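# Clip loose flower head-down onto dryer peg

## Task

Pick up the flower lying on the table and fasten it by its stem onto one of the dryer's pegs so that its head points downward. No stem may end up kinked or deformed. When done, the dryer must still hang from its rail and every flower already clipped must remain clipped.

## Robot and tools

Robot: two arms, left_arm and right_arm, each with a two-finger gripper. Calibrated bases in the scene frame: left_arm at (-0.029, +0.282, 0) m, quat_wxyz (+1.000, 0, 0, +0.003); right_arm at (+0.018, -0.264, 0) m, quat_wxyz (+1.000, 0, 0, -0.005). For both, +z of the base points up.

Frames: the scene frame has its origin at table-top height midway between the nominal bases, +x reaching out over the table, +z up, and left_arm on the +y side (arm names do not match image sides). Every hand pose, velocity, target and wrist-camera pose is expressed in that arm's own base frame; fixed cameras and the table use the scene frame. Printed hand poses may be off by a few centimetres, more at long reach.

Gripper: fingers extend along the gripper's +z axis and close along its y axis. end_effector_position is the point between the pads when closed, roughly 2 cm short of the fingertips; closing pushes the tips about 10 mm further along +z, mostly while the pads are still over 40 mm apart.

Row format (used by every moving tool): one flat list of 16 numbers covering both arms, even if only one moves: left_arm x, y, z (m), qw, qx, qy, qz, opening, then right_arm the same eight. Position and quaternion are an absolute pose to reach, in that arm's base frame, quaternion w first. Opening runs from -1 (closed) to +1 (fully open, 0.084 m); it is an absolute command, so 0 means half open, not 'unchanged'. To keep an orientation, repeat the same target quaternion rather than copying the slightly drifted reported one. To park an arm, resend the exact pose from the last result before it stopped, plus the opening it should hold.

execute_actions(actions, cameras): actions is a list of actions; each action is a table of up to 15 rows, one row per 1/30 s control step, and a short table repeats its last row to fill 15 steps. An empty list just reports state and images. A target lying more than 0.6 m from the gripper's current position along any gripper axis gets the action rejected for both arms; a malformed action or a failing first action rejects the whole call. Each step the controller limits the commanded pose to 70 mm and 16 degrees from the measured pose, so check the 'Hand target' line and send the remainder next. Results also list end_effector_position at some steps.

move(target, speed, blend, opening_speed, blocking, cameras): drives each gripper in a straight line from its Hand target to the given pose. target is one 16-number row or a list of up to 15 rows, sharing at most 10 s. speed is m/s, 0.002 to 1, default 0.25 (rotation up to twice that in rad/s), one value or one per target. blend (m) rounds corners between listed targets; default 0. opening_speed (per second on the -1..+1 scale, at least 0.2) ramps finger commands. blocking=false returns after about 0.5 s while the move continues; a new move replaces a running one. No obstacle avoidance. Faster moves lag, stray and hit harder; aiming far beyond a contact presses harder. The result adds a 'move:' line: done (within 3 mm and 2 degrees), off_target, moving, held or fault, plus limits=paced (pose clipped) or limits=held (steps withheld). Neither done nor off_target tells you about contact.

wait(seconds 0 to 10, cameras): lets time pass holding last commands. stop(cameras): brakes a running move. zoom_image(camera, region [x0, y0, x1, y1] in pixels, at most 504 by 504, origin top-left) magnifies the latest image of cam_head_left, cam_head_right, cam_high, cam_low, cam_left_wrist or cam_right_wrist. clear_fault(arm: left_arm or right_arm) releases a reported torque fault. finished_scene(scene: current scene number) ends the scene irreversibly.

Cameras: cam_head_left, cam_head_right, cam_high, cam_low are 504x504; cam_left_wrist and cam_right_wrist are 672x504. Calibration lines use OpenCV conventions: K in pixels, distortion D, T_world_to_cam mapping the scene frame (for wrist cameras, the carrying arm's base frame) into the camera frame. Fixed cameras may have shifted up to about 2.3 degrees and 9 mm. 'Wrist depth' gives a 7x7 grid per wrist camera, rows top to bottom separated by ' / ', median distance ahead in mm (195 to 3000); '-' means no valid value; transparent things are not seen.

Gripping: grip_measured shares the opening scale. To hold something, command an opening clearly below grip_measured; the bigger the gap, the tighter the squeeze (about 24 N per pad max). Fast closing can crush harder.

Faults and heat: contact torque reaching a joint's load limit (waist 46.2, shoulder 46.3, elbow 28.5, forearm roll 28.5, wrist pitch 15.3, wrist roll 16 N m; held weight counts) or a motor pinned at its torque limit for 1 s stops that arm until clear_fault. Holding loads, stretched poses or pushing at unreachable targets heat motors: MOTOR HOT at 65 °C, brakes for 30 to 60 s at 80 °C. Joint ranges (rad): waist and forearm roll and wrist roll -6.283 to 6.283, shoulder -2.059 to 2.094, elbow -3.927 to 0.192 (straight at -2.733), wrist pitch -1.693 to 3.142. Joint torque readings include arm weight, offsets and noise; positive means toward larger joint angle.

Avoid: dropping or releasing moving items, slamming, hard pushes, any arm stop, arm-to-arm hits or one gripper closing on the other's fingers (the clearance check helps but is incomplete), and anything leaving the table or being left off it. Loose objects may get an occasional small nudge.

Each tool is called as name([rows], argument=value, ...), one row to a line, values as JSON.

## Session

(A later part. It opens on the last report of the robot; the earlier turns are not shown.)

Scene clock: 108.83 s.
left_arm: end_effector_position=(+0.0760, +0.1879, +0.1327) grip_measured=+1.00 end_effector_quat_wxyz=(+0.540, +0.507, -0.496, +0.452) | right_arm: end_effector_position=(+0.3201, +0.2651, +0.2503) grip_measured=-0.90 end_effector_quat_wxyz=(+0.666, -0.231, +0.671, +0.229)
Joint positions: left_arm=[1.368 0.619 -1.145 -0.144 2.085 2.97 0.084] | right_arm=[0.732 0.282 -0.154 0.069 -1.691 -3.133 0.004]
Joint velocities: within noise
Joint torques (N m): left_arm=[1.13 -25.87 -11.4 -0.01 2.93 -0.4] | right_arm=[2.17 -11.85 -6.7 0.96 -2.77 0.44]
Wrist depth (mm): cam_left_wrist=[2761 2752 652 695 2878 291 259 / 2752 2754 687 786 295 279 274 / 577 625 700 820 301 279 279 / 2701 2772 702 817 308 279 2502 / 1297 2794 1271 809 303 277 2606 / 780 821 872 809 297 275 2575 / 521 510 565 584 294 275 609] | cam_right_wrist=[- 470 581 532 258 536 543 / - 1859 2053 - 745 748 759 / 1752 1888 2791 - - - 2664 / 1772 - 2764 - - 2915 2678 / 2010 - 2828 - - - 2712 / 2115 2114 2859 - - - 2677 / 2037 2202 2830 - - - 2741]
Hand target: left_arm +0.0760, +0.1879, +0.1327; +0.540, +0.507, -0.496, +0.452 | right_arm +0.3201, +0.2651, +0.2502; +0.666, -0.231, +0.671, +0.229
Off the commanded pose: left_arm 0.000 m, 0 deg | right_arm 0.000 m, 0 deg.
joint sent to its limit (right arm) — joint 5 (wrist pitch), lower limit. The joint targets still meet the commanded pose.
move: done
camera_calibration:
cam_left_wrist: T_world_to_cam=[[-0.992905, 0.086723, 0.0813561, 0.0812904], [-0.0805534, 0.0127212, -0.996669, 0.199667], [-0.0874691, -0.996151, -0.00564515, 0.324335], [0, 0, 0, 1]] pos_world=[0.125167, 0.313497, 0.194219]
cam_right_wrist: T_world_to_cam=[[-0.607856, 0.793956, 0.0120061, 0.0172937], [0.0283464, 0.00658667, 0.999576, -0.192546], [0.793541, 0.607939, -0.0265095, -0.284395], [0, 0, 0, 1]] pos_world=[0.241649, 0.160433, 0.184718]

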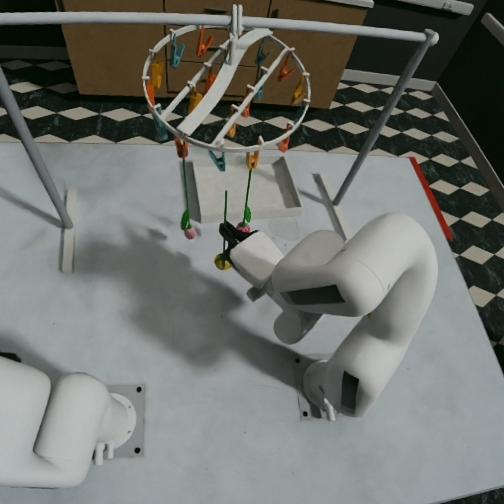

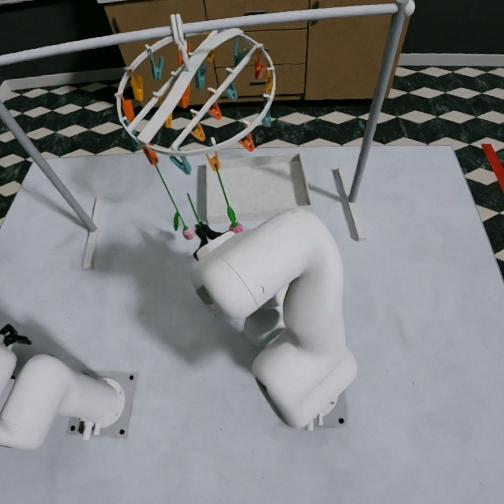

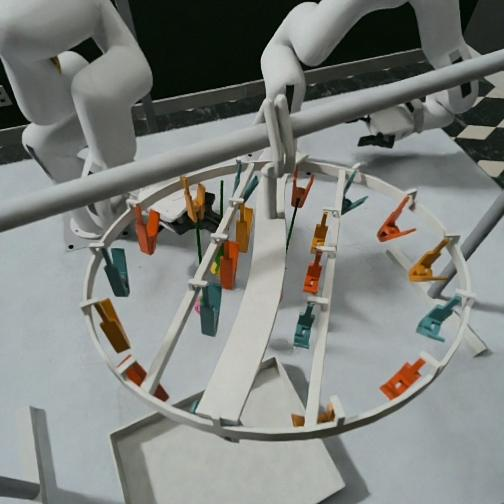

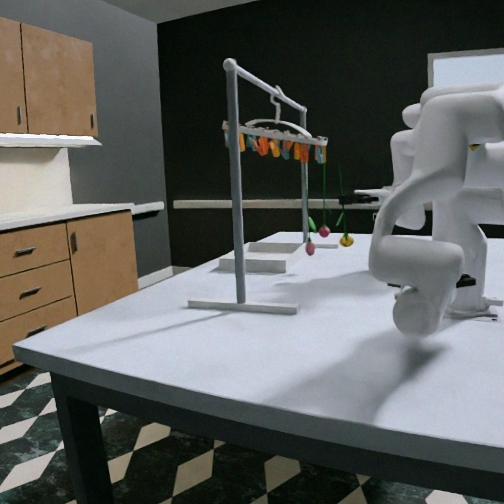

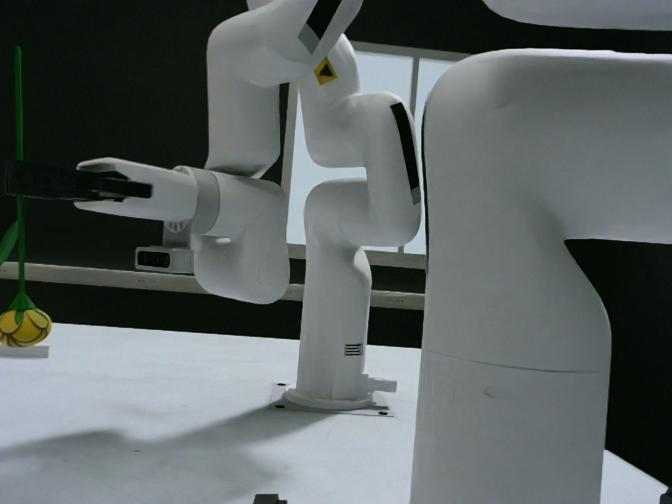

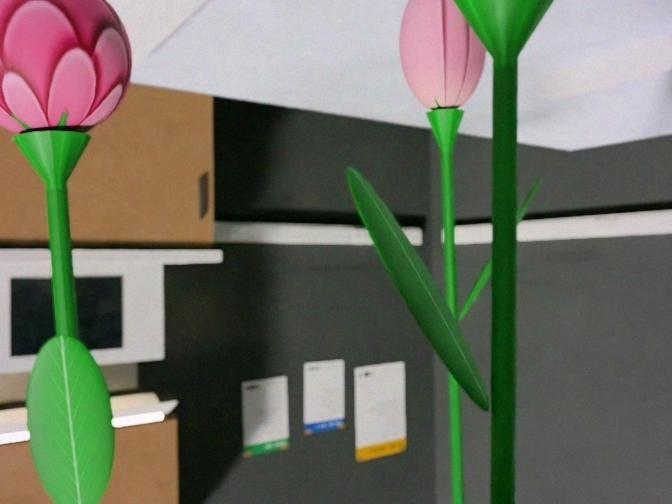

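move([
  [0.0760,0.1879,0.1327,0.540,0.507,-0.496,0.452,1,0.305,0.25,0.235,0.5,-0.29,0.795,0.176,-1],
  [0.0760,0.1879,0.1327,0.540,0.507,-0.496,0.452,1,0.25,0.225,0.21,0.2,-0.3736,0.902,0.0828,-1],
  [0.0760,0.1879,0.1327,0.540,0.507,-0.496,0.452,1,0.24,0.28,0.20,0.2387,0.0822,0.9665,-0.0203,-1],
  [0.0760,0.1879,0.1327,0.540,0.507,-0.496,0.452,1,0.235,0.30,0.20,0.3601,0.3123,0.8694,-0.1294,-1],
], speed=0.4, blend=[0.02,0.02,0.02,0])

Scene clock: 126.70 s.
left_arm: end_effector_position=(+0.0760, +0.1879, +0.1327) grip_measured=+1.00 end_effector_quat_wxyz=(+0.540, +0.507, -0.496, +0.452) | right_arm: end_effector_position=(+0.2350, +0.3000, +0.2000) grip_measured=-0.90 end_effector_quat_wxyz=(+0.360, +0.312, +0.869, -0.129)
Joint positions: left_arm=[1.368 0.619 -1.145 -0.144 2.085 2.97 0.084] | right_arm=[1.318 -0.06 -0.877 -0.709 1.392 -0.836 0.004]
Joint velocities: within noise
Joint torques (N m): left_arm=[1.1 -25.89 -11.59 0.01 3.08 -0.37] | right_arm=[2.36 -15.77 -20.35 0.3 -0.01 0.49]
Wrist depth (mm): cam_left_wrist=[2679 2684 422 784 2821 291 260 / 2705 454 456 830 295 280 274 / - 482 2755 824 301 278 278 / 2643 2748 2765 814 308 280 2521 / 1338 2748 2766 808 302 277 2595 / 782 660 861 810 297 276 2613 / 522 509 563 581 293 274 609] | cam_right_wrist=[258 258 258 258 258 259 259 / 285 284 284 284 284 278 285 / 308 308 308 308 309 309 309 / 336 338 336 - 337 338 337 / 371 371 - 372 372 372 372 / 427 428 428 428 430 430 415 / 486 484 487 484 486 466 433]
Hand target: left_arm +0.0760, +0.1879, +0.1327; +0.540, +0.507, -0.496, +0.452 | right_arm +0.2350, +0.3000, +0.2000; +0.360, +0.312, +0.869, -0.129
Off the commanded pose: left_arm 0.000 m, 0 deg | right_arm 0.000 m, 0 deg.
move: done
camera_calibration:
cam_left_wrist: T_world_to_cam=[[-0.992905, 0.086723, 0.0813561, 0.0812904], [-0.0805534, 0.0127212, -0.996669, 0.199667], [-0.0874691, -0.996151, -0.00564515, 0.324335], [0, 0, 0, 1]] pos_world=[0.125167, 0.313497, 0.194219]
cam_right_wrist: T_world_to_cam=[[0.648024, 0.761618, 0.00170583, -0.344879], [0.548488, -0.468234, 0.692761, -0.0586542], [0.528418, -0.44799, -0.721165, 0.278565], [0, 0, 0, 1]] pos_world=[0.108462, 0.359997, 0.242113]

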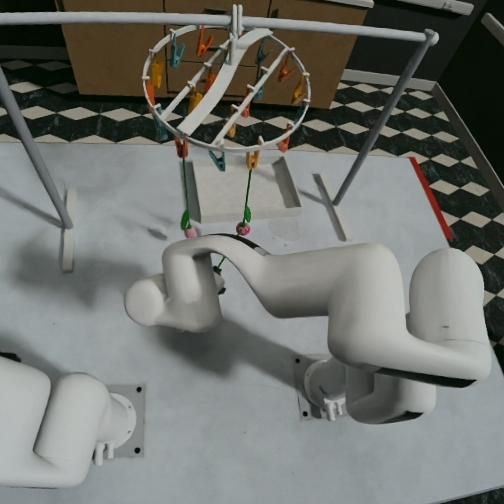

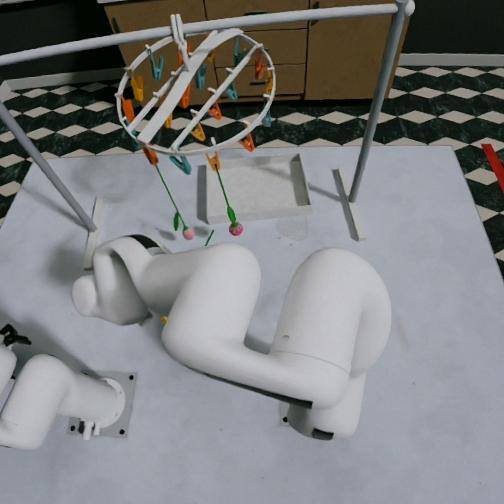

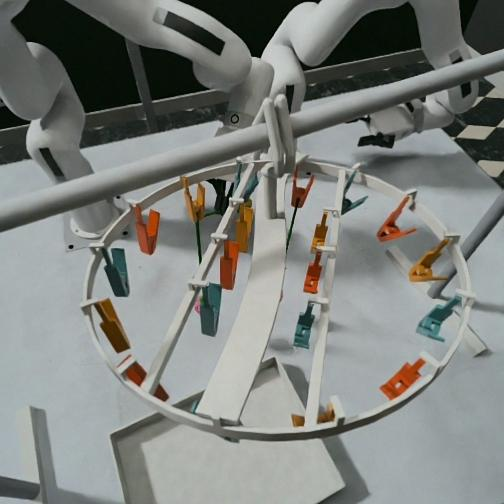

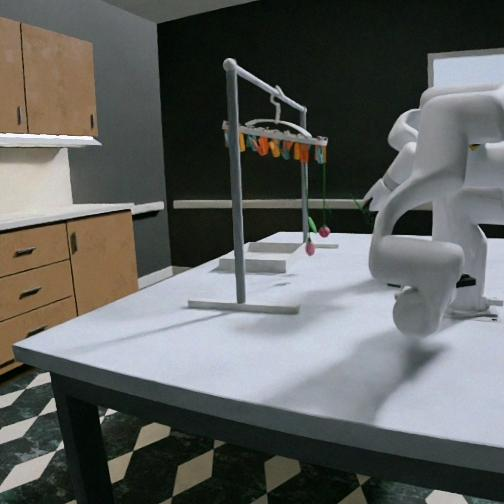

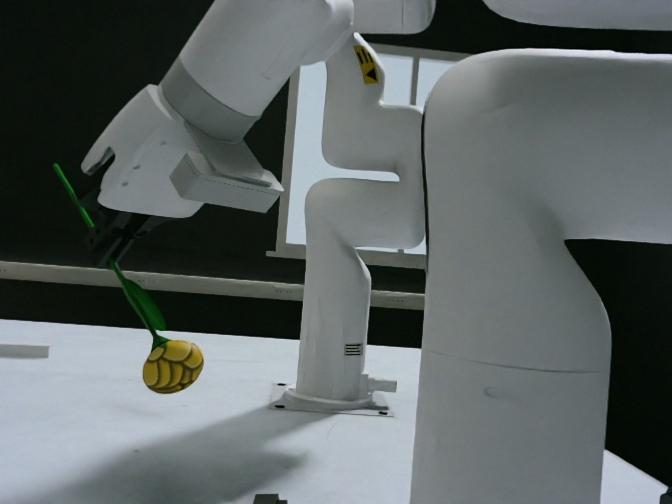

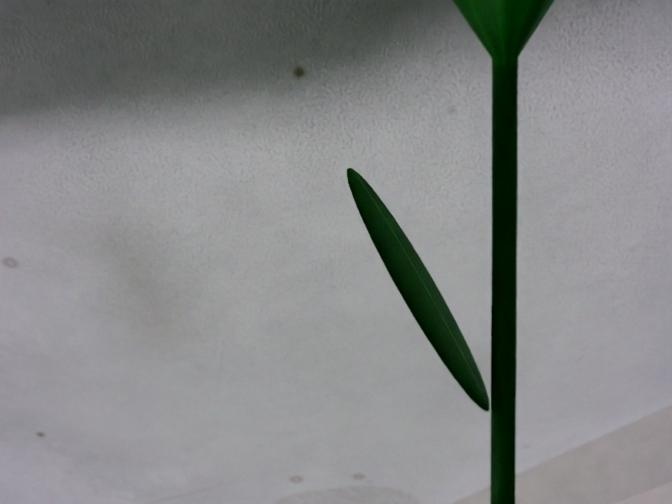

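move([
  [0.0760,0.1879,0.1327,0.540,0.507,-0.496,0.452,1,0.25,0.26,0.26,0.6428,0,0.766,0,-1],
  [0.0760,0.1879,0.1327,0.540,0.507,-0.496,0.452,1,0.29,0.22,0.28,0.6762,-0.2068,0.6762,0.2068,-1],
], speed=0.25, blend=[0.03,0])

Scene clock: 135.30 s.
left_arm: end_effector_position=(+0.0760, +0.1879, +0.1327) grip_measured=+1.00 end_effector_quat_wxyz=(+0.540, +0.507, -0.496, +0.452) | right_arm: end_effector_position=(+0.2900, +0.2200, +0.2800) grip_measured=-0.90 end_effector_quat_wxyz=(+0.676, -0.207, +0.676, +0.207)
Joint positions: left_arm=[1.368 0.619 -1.145 -0.144 2.085 2.97 0.084] | right_arm=[0.673 -1.085 0.002 -2.973 0.494 -0.149 0.004]
Joint velocities: within noise
Joint torques (N m): left_arm=[1.11 -25.99 -11.76 -0.09 3.07 -0.41] | right_arm=[-2.03 2.04 -20.82 -0.71 2.42 0.46]
Wrist depth (mm): cam_left_wrist=[2705 2773 2782 2801 2905 291 259 / 2695 2781 2793 721 295 279 274 / 2750 660 706 780 301 278 279 / 2668 2721 2785 821 308 279 2493 / 1075 2778 2689 814 303 277 2593 / 783 827 869 806 298 275 2526 / 520 511 567 579 293 275 606] | cam_right_wrist=[- 211 217 622 - 626 632 / 1819 1830 2010 2916 - 875 890 / 1774 1867 2055 - - - 2909 / 2027 - 2256 - - - 2850 / 2022 - 2673 2890 - - 2837 / 2298 2167 2733 - - - 2901 / 2030 2127 2794 - - - 2864]
Hand target: left_arm +0.0760, +0.1879, +0.1327; +0.540, +0.507, -0.496, +0.452 | right_arm +0.2900, +0.2200, +0.2800; +0.676, -0.207, +0.676, +0.207
Off the commanded pose: left_arm 0.000 m, 0 deg | right_arm 0.000 m, 0 deg.
move: done
camera_calibration:
cam_left_wrist: T_world_to_cam=[[-0.992905, 0.086723, 0.0813561, 0.0812904], [-0.0805534, 0.0127212, -0.996669, 0.199667], [-0.0874691, -0.996151, -0.00564515, 0.324335], [0, 0, 0, 1]] pos_world=[0.125167, 0.313497, 0.194219]
cam_right_wrist: T_world_to_cam=[[-0.55132, 0.834207, 0.0120392, 0.00913968], [0.0234152, 0.00104699, 0.999725, -0.218517], [0.833965, 0.55145, -0.0201103, -0.233439], [0, 0, 0, 1]] pos_world=[0.204836, 0.121334, 0.213652]

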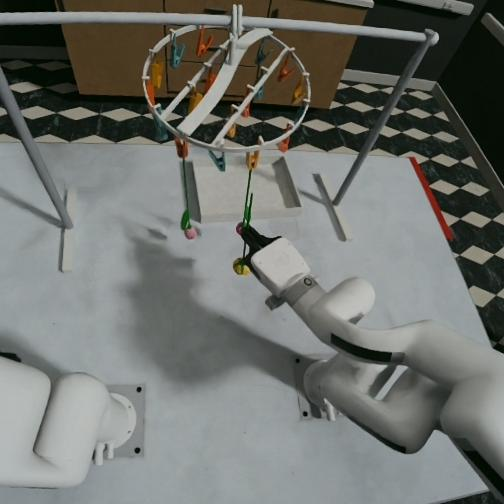

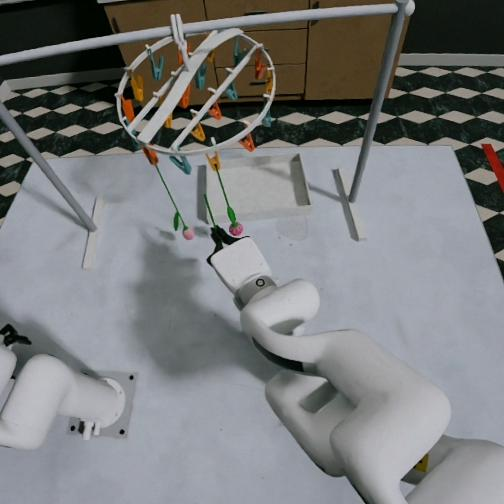

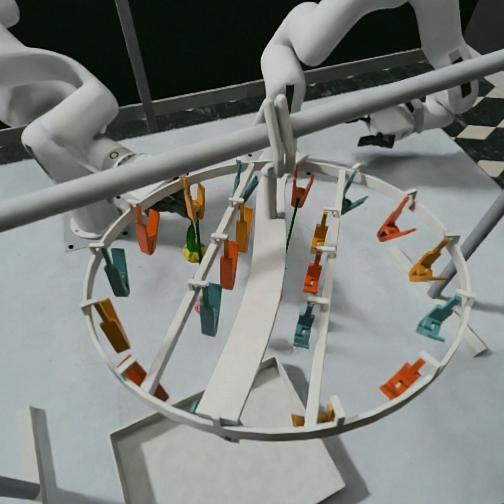

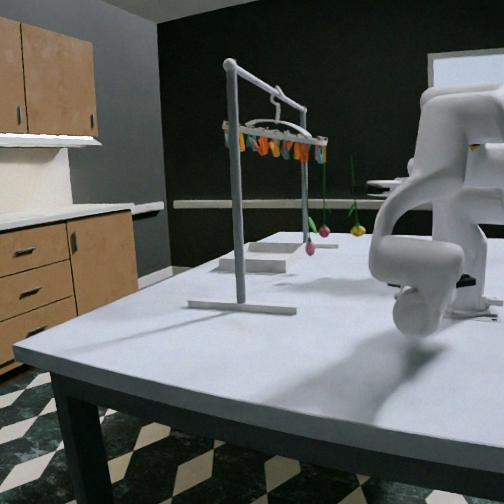

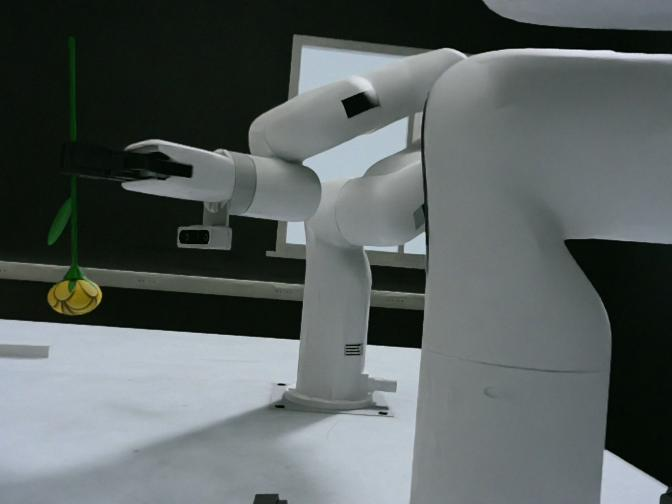

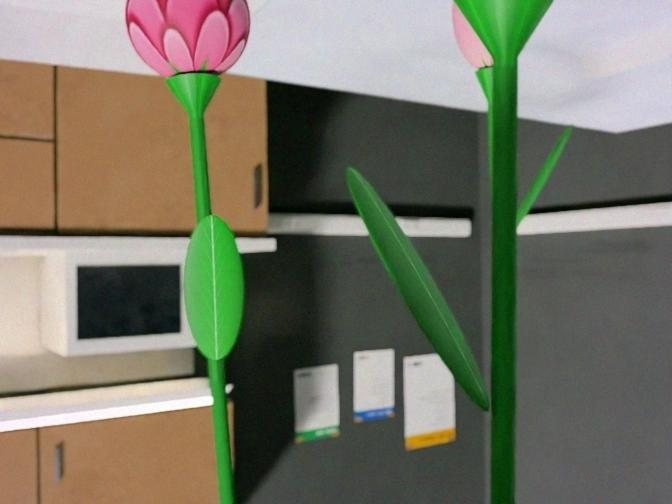

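move([
  [0.10,0.22,0.30,0.5,0.5,-0.5,0.5,0.3,0.29,0.22,0.28,0.6762,-0.2068,0.6762,0.2068,-1],
  [0.25,0.10,0.40,0.3536,0.6124,-0.3536,0.6124,0,0.29,0.22,0.28,0.6762,-0.2068,0.6762,0.2068,-1],
], speed=0.3, blend=[0.05,0], cameras=["cam_head_left","cam_low"])

Scene clock: 146.57 s.
left_arm: end_effector_position=(+0.2500, +0.1000, +0.4000) grip_measured=-0.01 end_effector_quat_wxyz=(+0.354, +0.612, -0.354, +0.612) | right_arm: end_effector_position=(+0.2900, +0.2200, +0.2800) grip_measured=-0.90 end_effector_quat_wxyz=(+0.676, -0.207, +0.676, +0.207)
Joint positions: left_arm=[1.321 -0.314 -0.729 -1.095 2.237 2.266 0.044] | right_arm=[0.673 -1.085 0.002 -2.973 0.494 -0.149 0.004]
Joint velocities: within noise
Joint torques (N m): left_arm=[-1.86 -15 -17.74 -2.49 1.19 -0.87] | right_arm=[-1.63 1.55 -21.72 -0.56 1.77 0.27]
Wrist depth (mm): cam_left_wrist=[2747 - - - 2929 2692 2480 / 2330 - - - 2906 2657 2493 / 2348 - - - 2878 2627 2490 / 538 662 802 797 2865 2681 2503 / 2555 484 466 543 2880 2646 2529 / 2119 - - - 2942 2648 2512 / 2025 - - - 1266 530 505] | cam_right_wrist=[- 211 217 619 - 625 632 / 1783 1834 1997 2948 - 878 886 / 1757 1859 2076 - - - 2877 / 2018 - 2253 - - - 2858 / 2009 - 2712 2938 - - 2888 / 2272 2135 2726 - - - 2881 / 2046 2122 2744 - - - 2889]
Hand target: left_arm +0.2500, +0.1000, +0.4000; +0.354, +0.612, -0.354, +0.612 | right_arm +0.2900, +0.2200, +0.2800; +0.676, -0.207, +0.676, +0.207
Off the commanded pose: left_arm 0.000 m, 0 deg | right_arm 0.000 m, 0 deg.
move: done
Images, in order (width x height): cam_head_left 504x504, cam_low 504x504.

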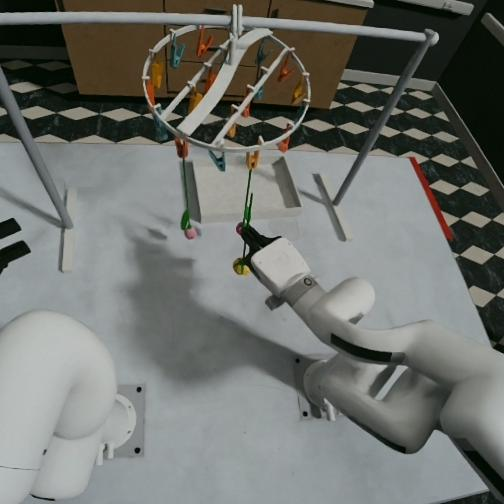

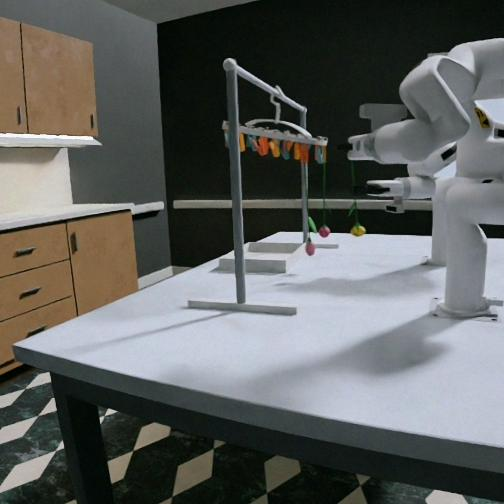

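move([
  [0.28,-0.06,0.44,0.183,0.683,-0.183,0.683,0,0.29,0.22,0.28,0.6762,-0.2068,0.6762,0.2068,-1],
  [0.22,-0.23,0.44,0,0.7071,0,0.7071,0,0.29,0.22,0.28,0.6762,-0.2068,0.6762,0.2068,-1],
], speed=0.25, blend=[0.04,0])

Scene clock: 157.43 s.
left_arm: end_effector_position=(+0.2200, -0.2298, +0.4409) grip_measured=-0.01 end_effector_quat_wxyz=(+0.039, +0.887, -0.042, +0.459) | right_arm: end_effector_position=(+0.2900, +0.2200, +0.2800) grip_measured=-0.90 end_effector_quat_wxyz=(+0.676, -0.207, +0.676, +0.207)
Joint positions: left_arm=[1.451 -2.058 -0.729 -1.343 2.146 0.389 0.044] | right_arm=[0.673 -1.085 0.002 -2.973 0.494 -0.149 0.004]
Joint velocities: within noise
Joint torques (N m): left_arm=[3.35 0.5 -3.59 -0.01 -4.51 -0.93] | right_arm=[-0.63 1.3 -21.22 -0.38 1.71 0.05]
Wrist depth (mm): cam_left_wrist=[1819 459 393 341 423 1936 2549 / 1978 365 316 474 2009 2088 2839 / 2093 2098 362 2132 2244 2360 2682 / 2217 2253 2268 2311 973 2349 2357 / 829 875 844 845 860 865 873 / 746 748 732 734 735 764 750 / 658 660 643 649 647 673 673] | cam_right_wrist=[- 211 217 621 - 628 631 / 1793 1816 2012 2961 - 874 887 / 1761 1886 2072 - - - 2856 / 2010 - 2234 - - - 2878 / 2001 - 2743 - - - 2798 / 2312 2210 2721 - - - 2875 / 2053 2151 2762 - - - 2869]
Hand target: left_arm +0.2200, -0.2298, +0.4409; +0.039, +0.887, -0.042, +0.459 | right_arm +0.2900, +0.2200, +0.2800; +0.676, -0.207, +0.676, +0.207
Off the commanded pose: left_arm 0.001 m, 36 deg; orientation clipped | right_arm 0.000 m, 0 deg.
joint sent to its limit (left arm) — joint 2 (shoulder), lower limit. The joint targets are off in orientation, not in position.
move: off_target (left_arm); limits=paced
camera_calibration:
cam_left_wrist: T_world_to_cam=[[-0.129325, -0.991371, 0.021417, -0.175916], [-0.572601, 0.057028, -0.817848, 0.563354], [0.80957, -0.118032, -0.575035, 0.178063], [0, 0, 0, 1]] pos_world=[0.155672, -0.185508, 0.566898]
cam_right_wrist: T_world_to_cam=[[-0.55132, 0.834207, 0.0120392, 0.00913968], [0.0234152, 0.00104699, 0.999725, -0.218517], [0.833965, 0.55145, -0.0201103, -0.233439], [0, 0, 0, 1]] pos_world=[0.204836, 0.121334, 0.213652]

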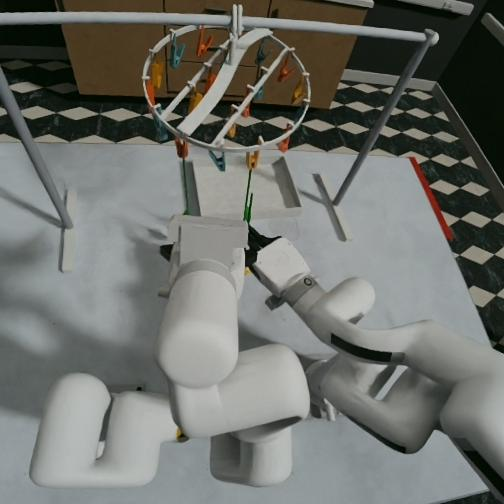

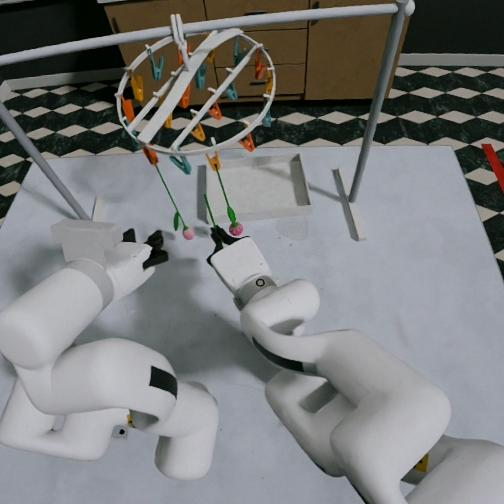

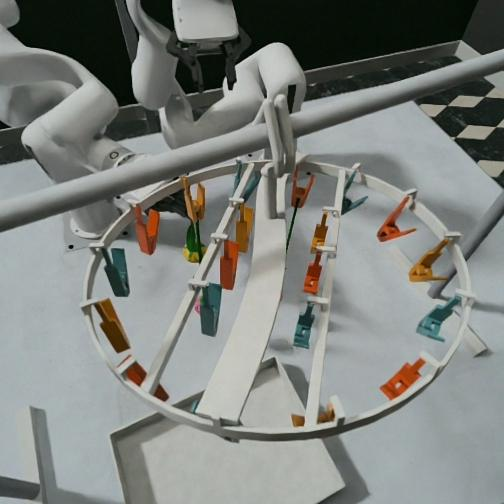

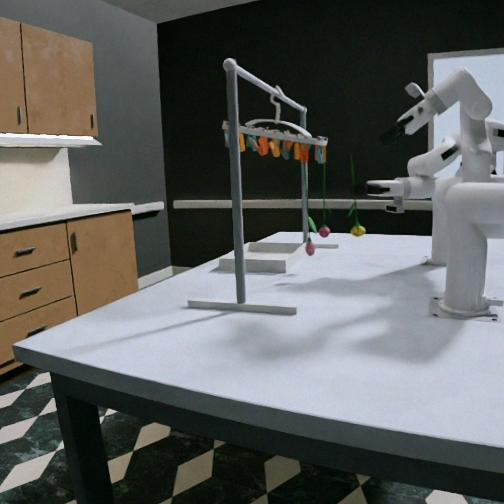

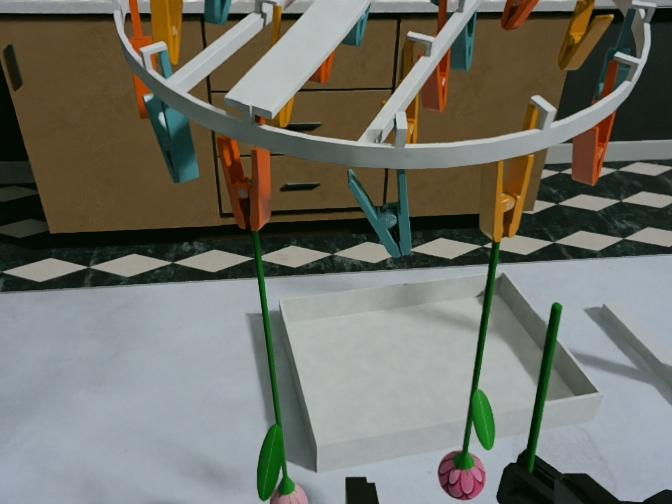

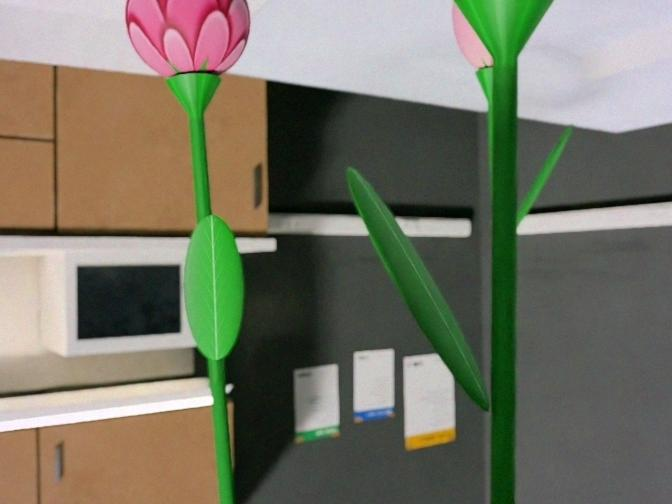

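move([
  [0.28,-0.06,0.44,0.183,0.683,-0.183,0.683,0,0.29,0.22,0.28,0.6762,-0.2068,0.6762,0.2068,-1],
  [0.27,0.12,0.38,0.3536,0.6124,-0.3536,0.6124,0,0.29,0.22,0.28,0.6762,-0.2068,0.6762,0.2068,-1],
  [0.36,0.16,0.24,0.023,0.437,0.899,-0.010,0,0.29,0.22,0.28,0.6762,-0.2068,0.6762,0.2068,-1],
], speed=0.35, blend=[0.04,0.04,0], cameras=["cam_head_left","cam_low"])

Scene clock: 171.50 s.
left_arm: end_effector_position=(+0.2774, +0.1238, +0.3635) grip_measured=-0.01 end_effector_quat_wxyz=(-0.141, +0.880, -0.025, +0.454) | right_arm: end_effector_position=(+0.2900, +0.2200, +0.2800) grip_measured=-0.90 end_effector_quat_wxyz=(+0.676, -0.207, +0.676, +0.207)
Joint positions: left_arm=[3.178 -2.058 -0.221 -2.087 2.914 1.241 0.044] | right_arm=[0.673 -1.085 0.002 -2.973 0.494 -0.149 0.004]
Joint velocities: within noise
Joint torques (N m): left_arm=[-1.82 0.12 -8.85 -0.61 -3.73 0.99] | right_arm=[0.36 1.39 -20.87 -0.01 1.88 -0.16]
Wrist depth (mm): cam_left_wrist=[2491 2475 2496 332 1831 1828 1803 / 2753 2699 2672 1924 1956 1930 1896 / 2911 2875 2816 2082 2140 2110 2056 / 2722 2814 2472 879 824 790 744 / 2516 2246 843 796 690 696 655 / 2064 763 726 684 597 607 578 / 1767 682 630 612 561 551 518] | cam_right_wrist=[- 211 217 624 - 627 630 / 1815 1837 2042 2935 - 879 893 / 1758 1890 2053 - - - 2880 / 2022 - 2213 - - - 2877 / 2041 - 2724 2943 - - 2888 / 2261 2176 2702 - - - 2914 / 2059 2146 2737 - - - 2806]
Hand target: left_arm +0.2774, +0.1238, +0.3635; -0.141, +0.880, -0.025, +0.453 | right_arm +0.2900, +0.2200, +0.2800; +0.676, -0.207, +0.676, +0.207
Off the commanded pose: left_arm 0.153 m, 138 deg | right_arm 0.000 m, 0 deg.
led back after a hold (left arm): the arm was led back toward your command in small steps, so it may still be short of it.
joint sent to its limit (left arm) — joint 2 (shoulder), lower limit.
move: held (left_arm; a check stopped the path); path passed 2 of 3 targets; limits=paced,held
pose unreachable (left arm): on one or more control steps of this call, first in action 0 (counted from 0), this arm could not follow its commanded pose, so it was not sent that pose on those steps. It may still have moved: this result reports where it is.
cause: moving toward the commanded pose would bring two parts of the arm too close to each other (its gripper and another part of the arm, with joints 4 (forearm roll) to 6 (wrist roll) between them).
Images, in order (width x height): cam_head_left 504x504, cam_low 504x504.

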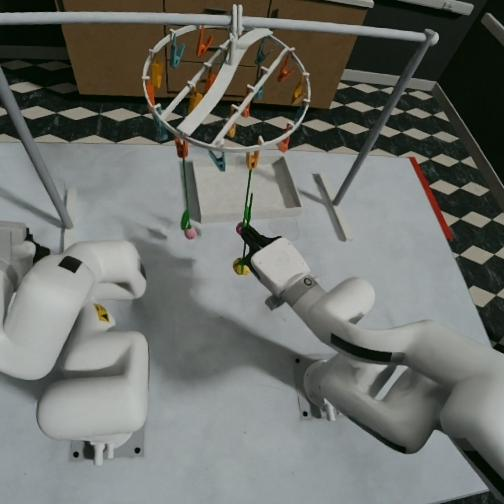

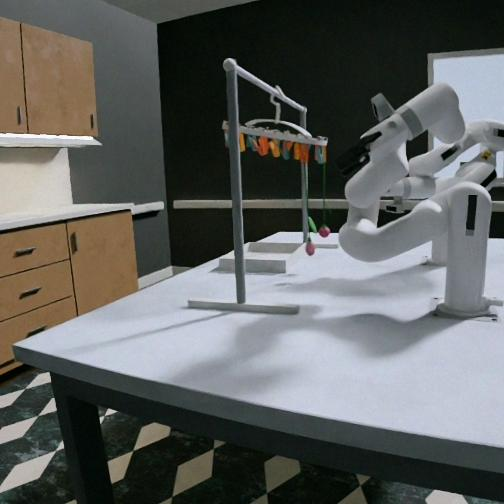

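move([
  [0.22,-0.03,0.45,0.0436,0.8035,-0.36,0.4735,0,0.29,0.22,0.28,0.6762,-0.2068,0.6762,0.2068,-1],
  [0.12,-0.05,0.55,0.02,0.92,-0.31,0.24,0,0.29,0.22,0.28,0.6762,-0.2068,0.6762,0.2068,-1],
], speed=0.3, cameras=["cam_head_left","cam_low"])

Scene clock: 196.00 s.
left_arm: end_effector_position=(+0.2772, +0.1229, +0.3637) grip_measured=-0.01 end_effector_quat_wxyz=(-0.140, +0.880, -0.027, +0.454) | right_arm: end_effector_position=(+0.2900, +0.2200, +0.2800) grip_measured=-0.90 end_effector_quat_wxyz=(+0.676, -0.207, +0.676, +0.207)
Joint positions: left_arm=[3.177 -2.053 -0.223 -2.082 2.919 1.248 0.044] | right_arm=[0.673 -1.085 0.002 -2.973 0.494 -0.149 0.004]
Joint velocities: within noise
Joint torques (N m): left_arm=[1.48 12.89 -6.9 -1.86 -3.64 -0.96] | right_arm=[0.69 1.81 -21.04 0.14 1.77 -0.15]
Wrist depth (mm): cam_left_wrist=[2487 2485 2395 324 1841 1834 1821 / 2636 2693 2690 1932 1980 1951 1940 / 2868 2925 2863 2105 2113 2128 2076 / 2846 2701 2467 885 842 788 743 / 2446 2317 839 792 707 695 655 / 2071 767 725 683 617 609 580 / 1787 680 630 615 551 550 517] | cam_right_wrist=[- 211 217 621 - 627 632 / 1805 1838 2015 2943 - 878 891 / 1761 1876 2045 - - - 2847 / 2002 - 2217 - - - 2880 / 2041 - 2721 2885 - - 2898 / 2274 2199 2719 - - - 2918 / 2043 2140 2751 - - - 2890]
Hand target: left_arm +0.2772, +0.1229, +0.3637; -0.140, +0.880, -0.027, +0.454 | right_arm +0.2900, +0.2200, +0.2800; +0.676, -0.207, +0.676, +0.207
Off the commanded pose: left_arm 0.299 m, 45 deg | right_arm 0.000 m, 0 deg.
move: held (left_arm; a check stopped the path); path passed 0 of 2 targets; limits=held
pose unreachable (left arm): on one or more control steps of this call, first in action 0 (counted from 0), this arm could not follow its commanded pose, so it was not sent that pose on those steps. It may still have moved: this result reports where it is.
cause: moving toward the commanded pose would bring two parts of the arm too close to each other (its gripper and another part of the arm, with joints 4 (forearm roll) to 6 (wrist roll) between them).
Images, in order (width x height): cam_head_left 504x504, cam_low 504x504.

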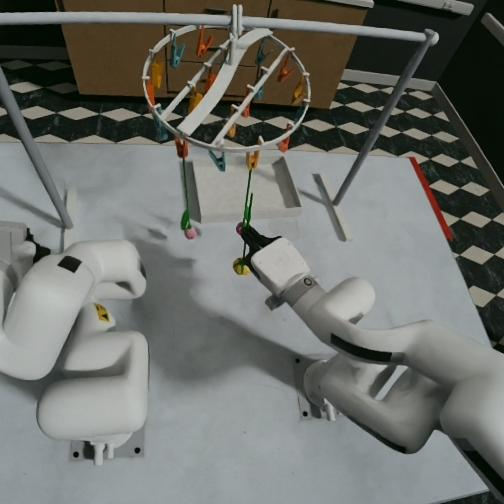

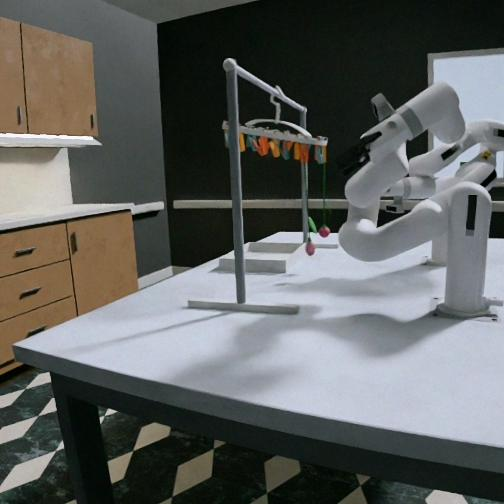

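move(target=[0.27,0.12,0.44,-0.096,0.7007,0.096,0.7007,0,0.29,0.22,0.28,0.6762,-0.2068,0.6762,0.2068,-1], speed=0.2, cameras=["cam_head_left","cam_low"])

Scene clock: 203.73 s.
left_arm: end_effector_position=(+0.2690, +0.1194, +0.4407) grip_measured=-0.01 end_effector_quat_wxyz=(-0.096, +0.770, +0.116, +0.620) | right_arm: end_effector_position=(+0.2900, +0.2200, +0.2800) grip_measured=-0.90 end_effector_quat_wxyz=(+0.676, -0.207, +0.676, +0.207)
Joint positions: left_arm=[2.94 -2.058 -0.123 -2.16 2.536 0.775 0.044] | right_arm=[0.673 -1.085 0.002 -2.973 0.494 -0.149 0.004]
Joint velocities: within noise
Joint torques (N m): left_arm=[-2.02 -0.57 -11.69 -0.71 -3.45 -0.91] | right_arm=[0.78 1.22 -20.92 0.34 1.77 -0.16]
Wrist depth (mm): cam_left_wrist=[2695 2745 2662 2580 361 2032 1937 / 2622 2853 2726 2661 2108 2351 1997 / 2606 - 2818 2779 2134 2159 2318 / 2592 - 2821 2788 386 1938 1827 / 2702 - - 2827 1968 1931 1840 / 2672 - - 2817 2007 2001 1909 / 2385 2376 2349 2298 2075 2023 1985] | cam_right_wrist=[- 210 217 620 - 626 629 / 1809 1847 2028 2915 - 878 886 / 1787 1871 2038 - - - 2874 / 2043 - 2240 - - - 2901 / 2003 - 2713 2917 - - 2812 / 2295 2187 2742 - - - 2853 / 2055 2125 2770 - - - 2845]
Hand target: left_arm +0.2690, +0.1194, +0.4407; -0.096, +0.770, +0.116, +0.620 | right_arm +0.2900, +0.2200, +0.2800; +0.676, -0.207, +0.676, +0.207
Off the commanded pose: left_arm 0.001 m, 12 deg | right_arm 0.000 m, 0 deg.
joint sent to its limit (left arm) — joint 2 (shoulder), lower limit. The joint targets are off in orientation, not in position.
move: off_target (left_arm)
Images, in order (width x height): cam_head_left 504x504, cam_low 504x504.

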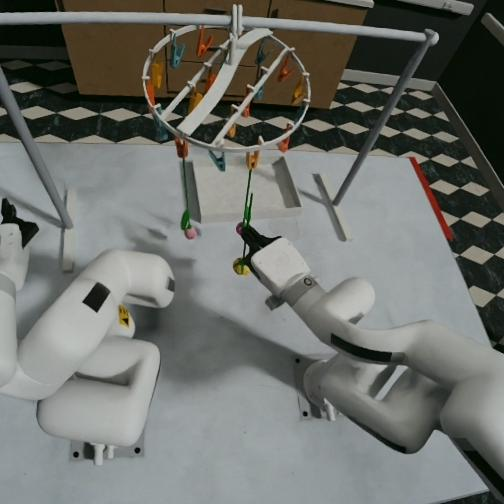

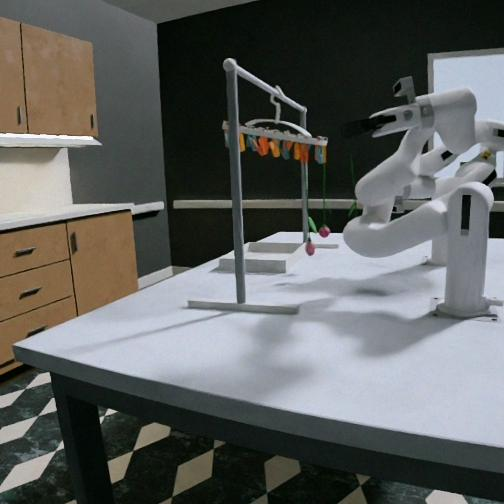

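move(target=[0.20,0.12,0.58,-0.1254,0.3792,0.052,0.9156,0,0.29,0.22,0.28,0.6762,-0.2068,0.6762,0.2068,-1], speed=0.25, cameras=["cam_head_left","cam_low"])

Scene clock: 212.87 s.
left_arm: end_effector_position=(+0.1992, +0.1192, +0.5802) grip_measured=-0.01 end_effector_quat_wxyz=(-0.140, +0.538, +0.138, +0.820) | right_arm: end_effector_position=(+0.2900, +0.2200, +0.2800) grip_measured=-0.90 end_effector_quat_wxyz=(+0.676, -0.207, +0.676, +0.207)
Joint positions: left_arm=[2.692 -2.058 -0.086 -2.311 1.868 0.654 0.044] | right_arm=[0.673 -1.085 0.002 -2.973 0.494 -0.149 0.004]
Joint velocities: within noise
Joint torques (N m): left_arm=[3.35 0.73 -11.73 -1.87 -0.2 -0.97] | right_arm=[0.48 1.03 -21.05 0.19 1.74 -0.14]
Wrist depth (mm): cam_left_wrist=[1859 1838 1832 1805 1773 1760 1719 / 2188 2181 2143 2164 2100 2058 1969 / 2489 2702 2620 2633 2567 2493 2521 / 2564 - - - 2922 2744 2701 / 2480 - - - 2861 2608 2159 / 2416 2935 - 2879 2705 2212 2043 / 2293 2858 2891 2707 2577 2095 1984] | cam_right_wrist=[- 211 217 622 - 627 631 / 1806 1833 2012 2921 - 876 891 / 1771 1881 2047 - - - 2847 / 2000 - 2229 - - - 2861 / 1997 - 2722 2872 - - 2845 / 2302 2170 2767 - - - 2871 / 2034 2142 2791 - - - 2917]
Hand target: left_arm +0.1992, +0.1192, +0.5802; -0.140, +0.538, +0.138, +0.820 | right_arm +0.2900, +0.2200, +0.2800; +0.676, -0.207, +0.676, +0.207
Off the commanded pose: left_arm 0.001 m, 24 deg; orientation clipped | right_arm 0.000 m, 0 deg.
joint sent to its limit (left arm) — joint 2 (shoulder), lower limit. The joint targets are off in orientation, not in position.
move: off_target (left_arm); limits=paced
Images, in order (width x height): cam_head_left 504x504, cam_low 504x504.

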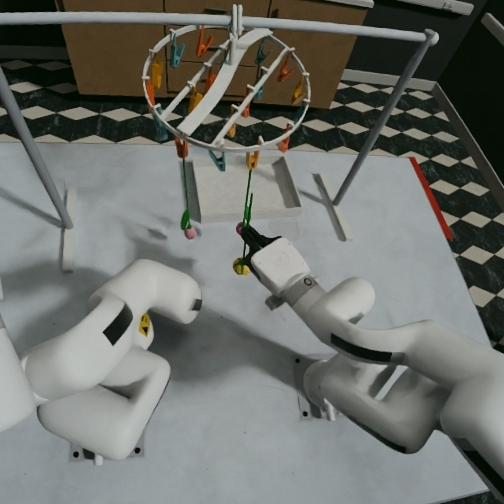

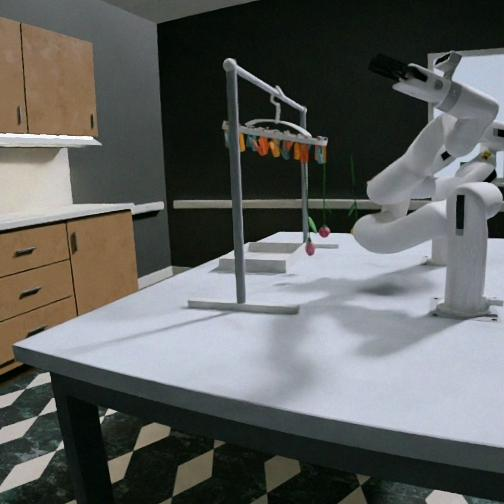

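move([
  [0.05,0.191,0.603,-0.0471,0.3537,0.2531,0.8996,0,0.29,0.22,0.28,0.6762,-0.2068,0.6762,0.2068,-1],
  [-0.091,0.259,0.544,0.0488,0.1473,0.3524,0.9232,0,0.29,0.22,0.28,0.6762,-0.2068,0.6762,0.2068,-1],
], speed=0.25, cameras=["cam_head_left","cam_low"])

Scene clock: 234.63 s.
left_arm: end_effector_position=(-0.0910, +0.2590, +0.5440) grip_measured=-0.01 end_effector_quat_wxyz=(+0.049, +0.147, +0.352, +0.923) | right_arm: end_effector_position=(+0.2900, +0.2200, +0.2800) grip_measured=-0.90 end_effector_quat_wxyz=(+0.676, -0.207, +0.676, +0.207)
Joint positions: left_arm=[2.693 -1.06 -0.086 -2.312 1.867 0.652 0.044] | right_arm=[0.673 -1.085 0.002 -2.973 0.494 -0.149 0.004]
Joint velocities: within noise
Joint torques (N m): left_arm=[-2.13 1.01 -23.01 -1.22 3.37 1.06] | right_arm=[0.77 1.21 -21.2 0.09 1.86 -0.14]
Wrist depth (mm): cam_left_wrist=[1789 2039 2119 1793 1618 1437 1309 / 1831 2041 2107 1881 1671 1484 1352 / 1860 2084 2287 1945 1703 1519 1381 / 1889 2159 2309 2007 1774 1588 1430 / 1894 2228 2410 2109 1836 1608 1458 / 1969 2249 2420 2214 1899 1686 1510 / 2003 2345 2590 2287 1930 1754 1557] | cam_right_wrist=[- 211 217 620 - 630 630 / 1811 1847 2025 2955 - 878 896 / 1775 1902 2058 - - - 2870 / 1983 - 2232 - - - 2810 / 2029 - 2700 2931 - - 2878 / 2264 2173 2765 - - - 2918 / 2061 2122 2774 - - - 2854]
Hand target: left_arm -0.0910, +0.2590, +0.5440; +0.049, +0.147, +0.352, +0.923 | right_arm +0.2900, +0.2200, +0.2800; +0.676, -0.207, +0.676, +0.207
Off the commanded pose: left_arm 0.000 m, 0 deg | right_arm 0.000 m, 0 deg.
move: done
Images, in order (width x height): cam_head_left 504x504, cam_low 504x504.

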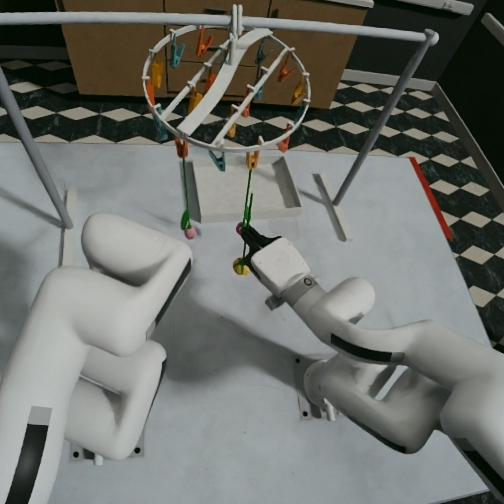

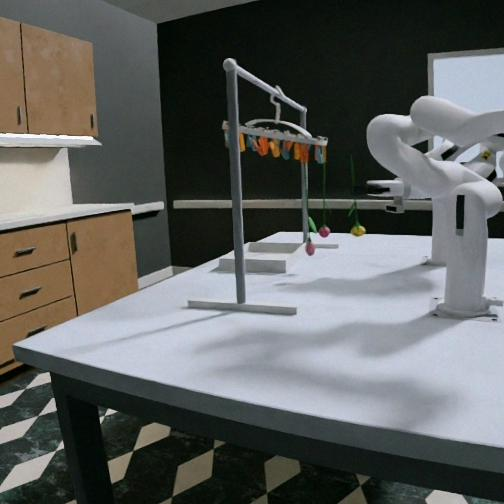

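move([
  [-0.21,0.317,0.353,0.1766,-0.1541,0.4534,0.8603,0,0.29,0.22,0.28,0.6762,-0.2068,0.6762,0.2068,-1],
  [0.1357,0.3552,0.353,0.5505,0.0703,0.4737,0.6843,0,0.29,0.22,0.28,0.6762,-0.2068,0.6762,0.2068,-1],
  [0.368,0.096,0.353,0.8025,0.2792,0.389,0.3568,0,0.29,0.22,0.28,0.6762,-0.2068,0.6762,0.2068,-1],
], speed=0.3, cameras=["cam_head_left","cam_low"])

Scene clock: 255.50 s.
left_arm: end_effector_position=(+0.3680, +0.0960, +0.3530) grip_measured=-0.01 end_effector_quat_wxyz=(+0.802, +0.279, +0.389, +0.357) | right_arm: end_effector_position=(+0.2900, +0.2200, +0.2800) grip_measured=-0.90 end_effector_quat_wxyz=(+0.676, -0.207, +0.676, +0.207)
Joint positions: left_arm=[0.789 -0.358 -0.085 -2.314 1.868 0.656 0.044] | right_arm=[0.673 -1.085 0.002 -2.973 0.494 -0.149 0.004]
Joint velocities: within noise
Joint torques (N m): left_arm=[-2.1 -7.59 -16.96 -1.35 4.58 1.05] | right_arm=[0.95 1.04 -21.41 0.12 1.87 0]
Wrist depth (mm): cam_left_wrist=[- 213 227 2096 2584 2626 2254 / 2211 2020 236 256 2787 2476 2092 / 2212 2075 2234 - 293 2229 1955 / 2086 2206 2303 2794 - 336 1845 / 2131 2306 2801 2881 2430 2034 1643 / 2310 2405 - 2677 2246 1818 1658 / 2717 - 2791 2353 1992 1790 1628] | cam_right_wrist=[- 211 217 619 - 626 630 / 1807 1857 2028 2882 - 879 890 / 1742 1867 2074 - - - 2855 / 2011 - 2240 - - - 2927 / 2030 - 2727 2946 - - 2869 / 2258 2211 2757 - - - 2881 / 2018 2123 2829 - - - 2885]
Hand target: left_arm +0.3680, +0.0960, +0.3530; +0.802, +0.279, +0.389, +0.357 | right_arm +0.2900, +0.2200, +0.2800; +0.676, -0.207, +0.676, +0.207
Off the commanded pose: left_arm 0.000 m, 0 deg | right_arm 0.000 m, 0 deg.
move: done
Images, in order (width x height): cam_head_left 504x504, cam_low 504x504.

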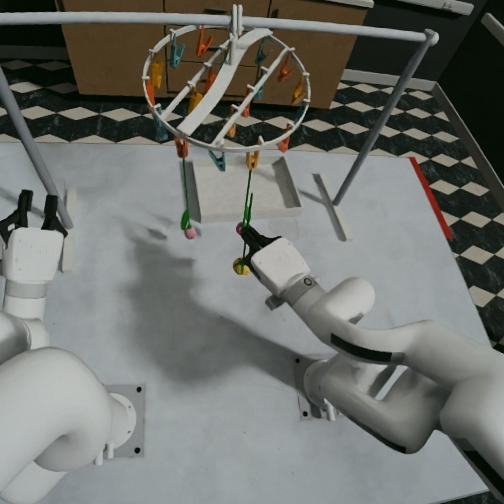

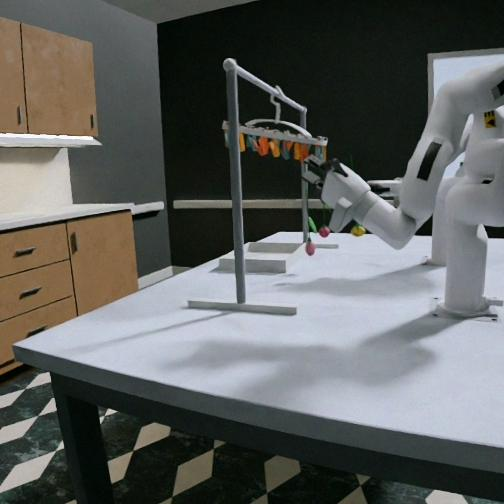

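move([
  [0.36,0.14,0.33,0,0.866,0.5,0,0,0.29,0.22,0.28,0.6762,-0.2068,0.6762,0.2068,-1],
], speed=0.3, cameras=["cam_head_left","cam_low"])

Scene clock: 287.60 s.
left_arm: end_effector_position=(+0.3600, +0.1400, +0.3300) grip_measured=-0.01 end_effector_quat_wxyz=(+0.000, +0.866, +0.500, +0.000) | right_arm: end_effector_position=(+0.2900, +0.2200, +0.2800) grip_measured=-0.90 end_effector_quat_wxyz=(+0.676, -0.207, +0.676, +0.207)
Joint positions: left_arm=[0.371 -0.324 -1.104 0 1.427 -0.676 0.044] | right_arm=[0.673 -1.085 0.002 -2.973 0.494 -0.149 0.004]
Joint velocities: within noise
Joint torques (N m): left_arm=[-2 -13.35 -23.07 0.67 -1.69 -1.11] | right_arm=[0.68 1.18 -21.65 0.06 1.76 -0.27]
Wrist depth (mm): cam_left_wrist=[455 456 459 458 459 459 460 / 454 456 456 457 459 460 459 / 454 456 456 456 457 459 380 / 455 453 456 458 456 458 460 / 453 455 455 456 458 458 458 / 452 453 454 454 457 458 458 / 452 456 455 457 455 457 457] | cam_right_wrist=[- 211 217 623 - 628 631 / 1817 1843 2014 2988 - 871 891 / 1779 1882 2051 - - - 2830 / 1996 - 2249 - - - 2841 / 2002 - 2690 2940 - - 2870 / 2309 2186 2724 - - - 2835 / 2072 2112 2757 - - - 2878]
Hand target: left_arm +0.3600, +0.1400, +0.3300; +0.000, +0.866, +0.500, +0.000 | right_arm +0.2900, +0.2200, +0.2800; +0.676, -0.207, +0.676, +0.207
Off the commanded pose: left_arm 0.000 m, 0 deg | right_arm 0.000 m, 0 deg.
move: done
Images, in order (width x height): cam_head_left 504x504, cam_low 504x504.

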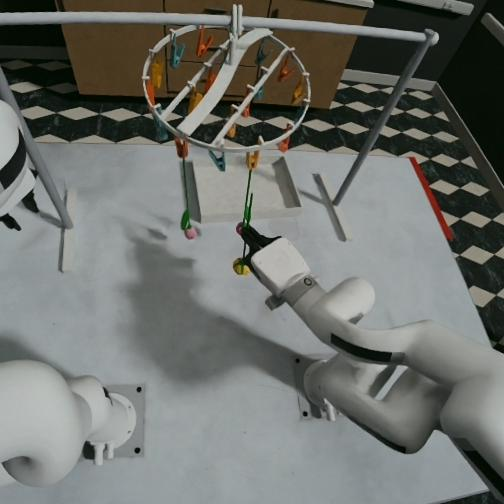

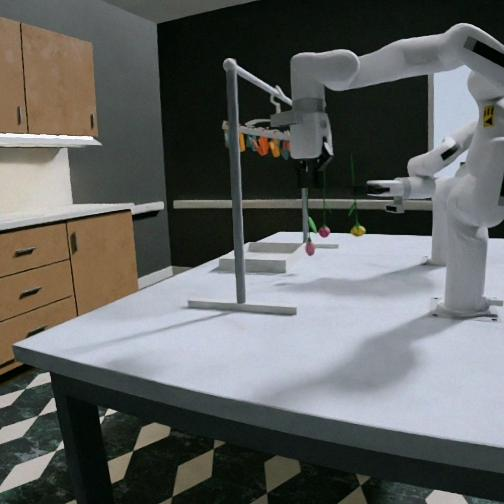

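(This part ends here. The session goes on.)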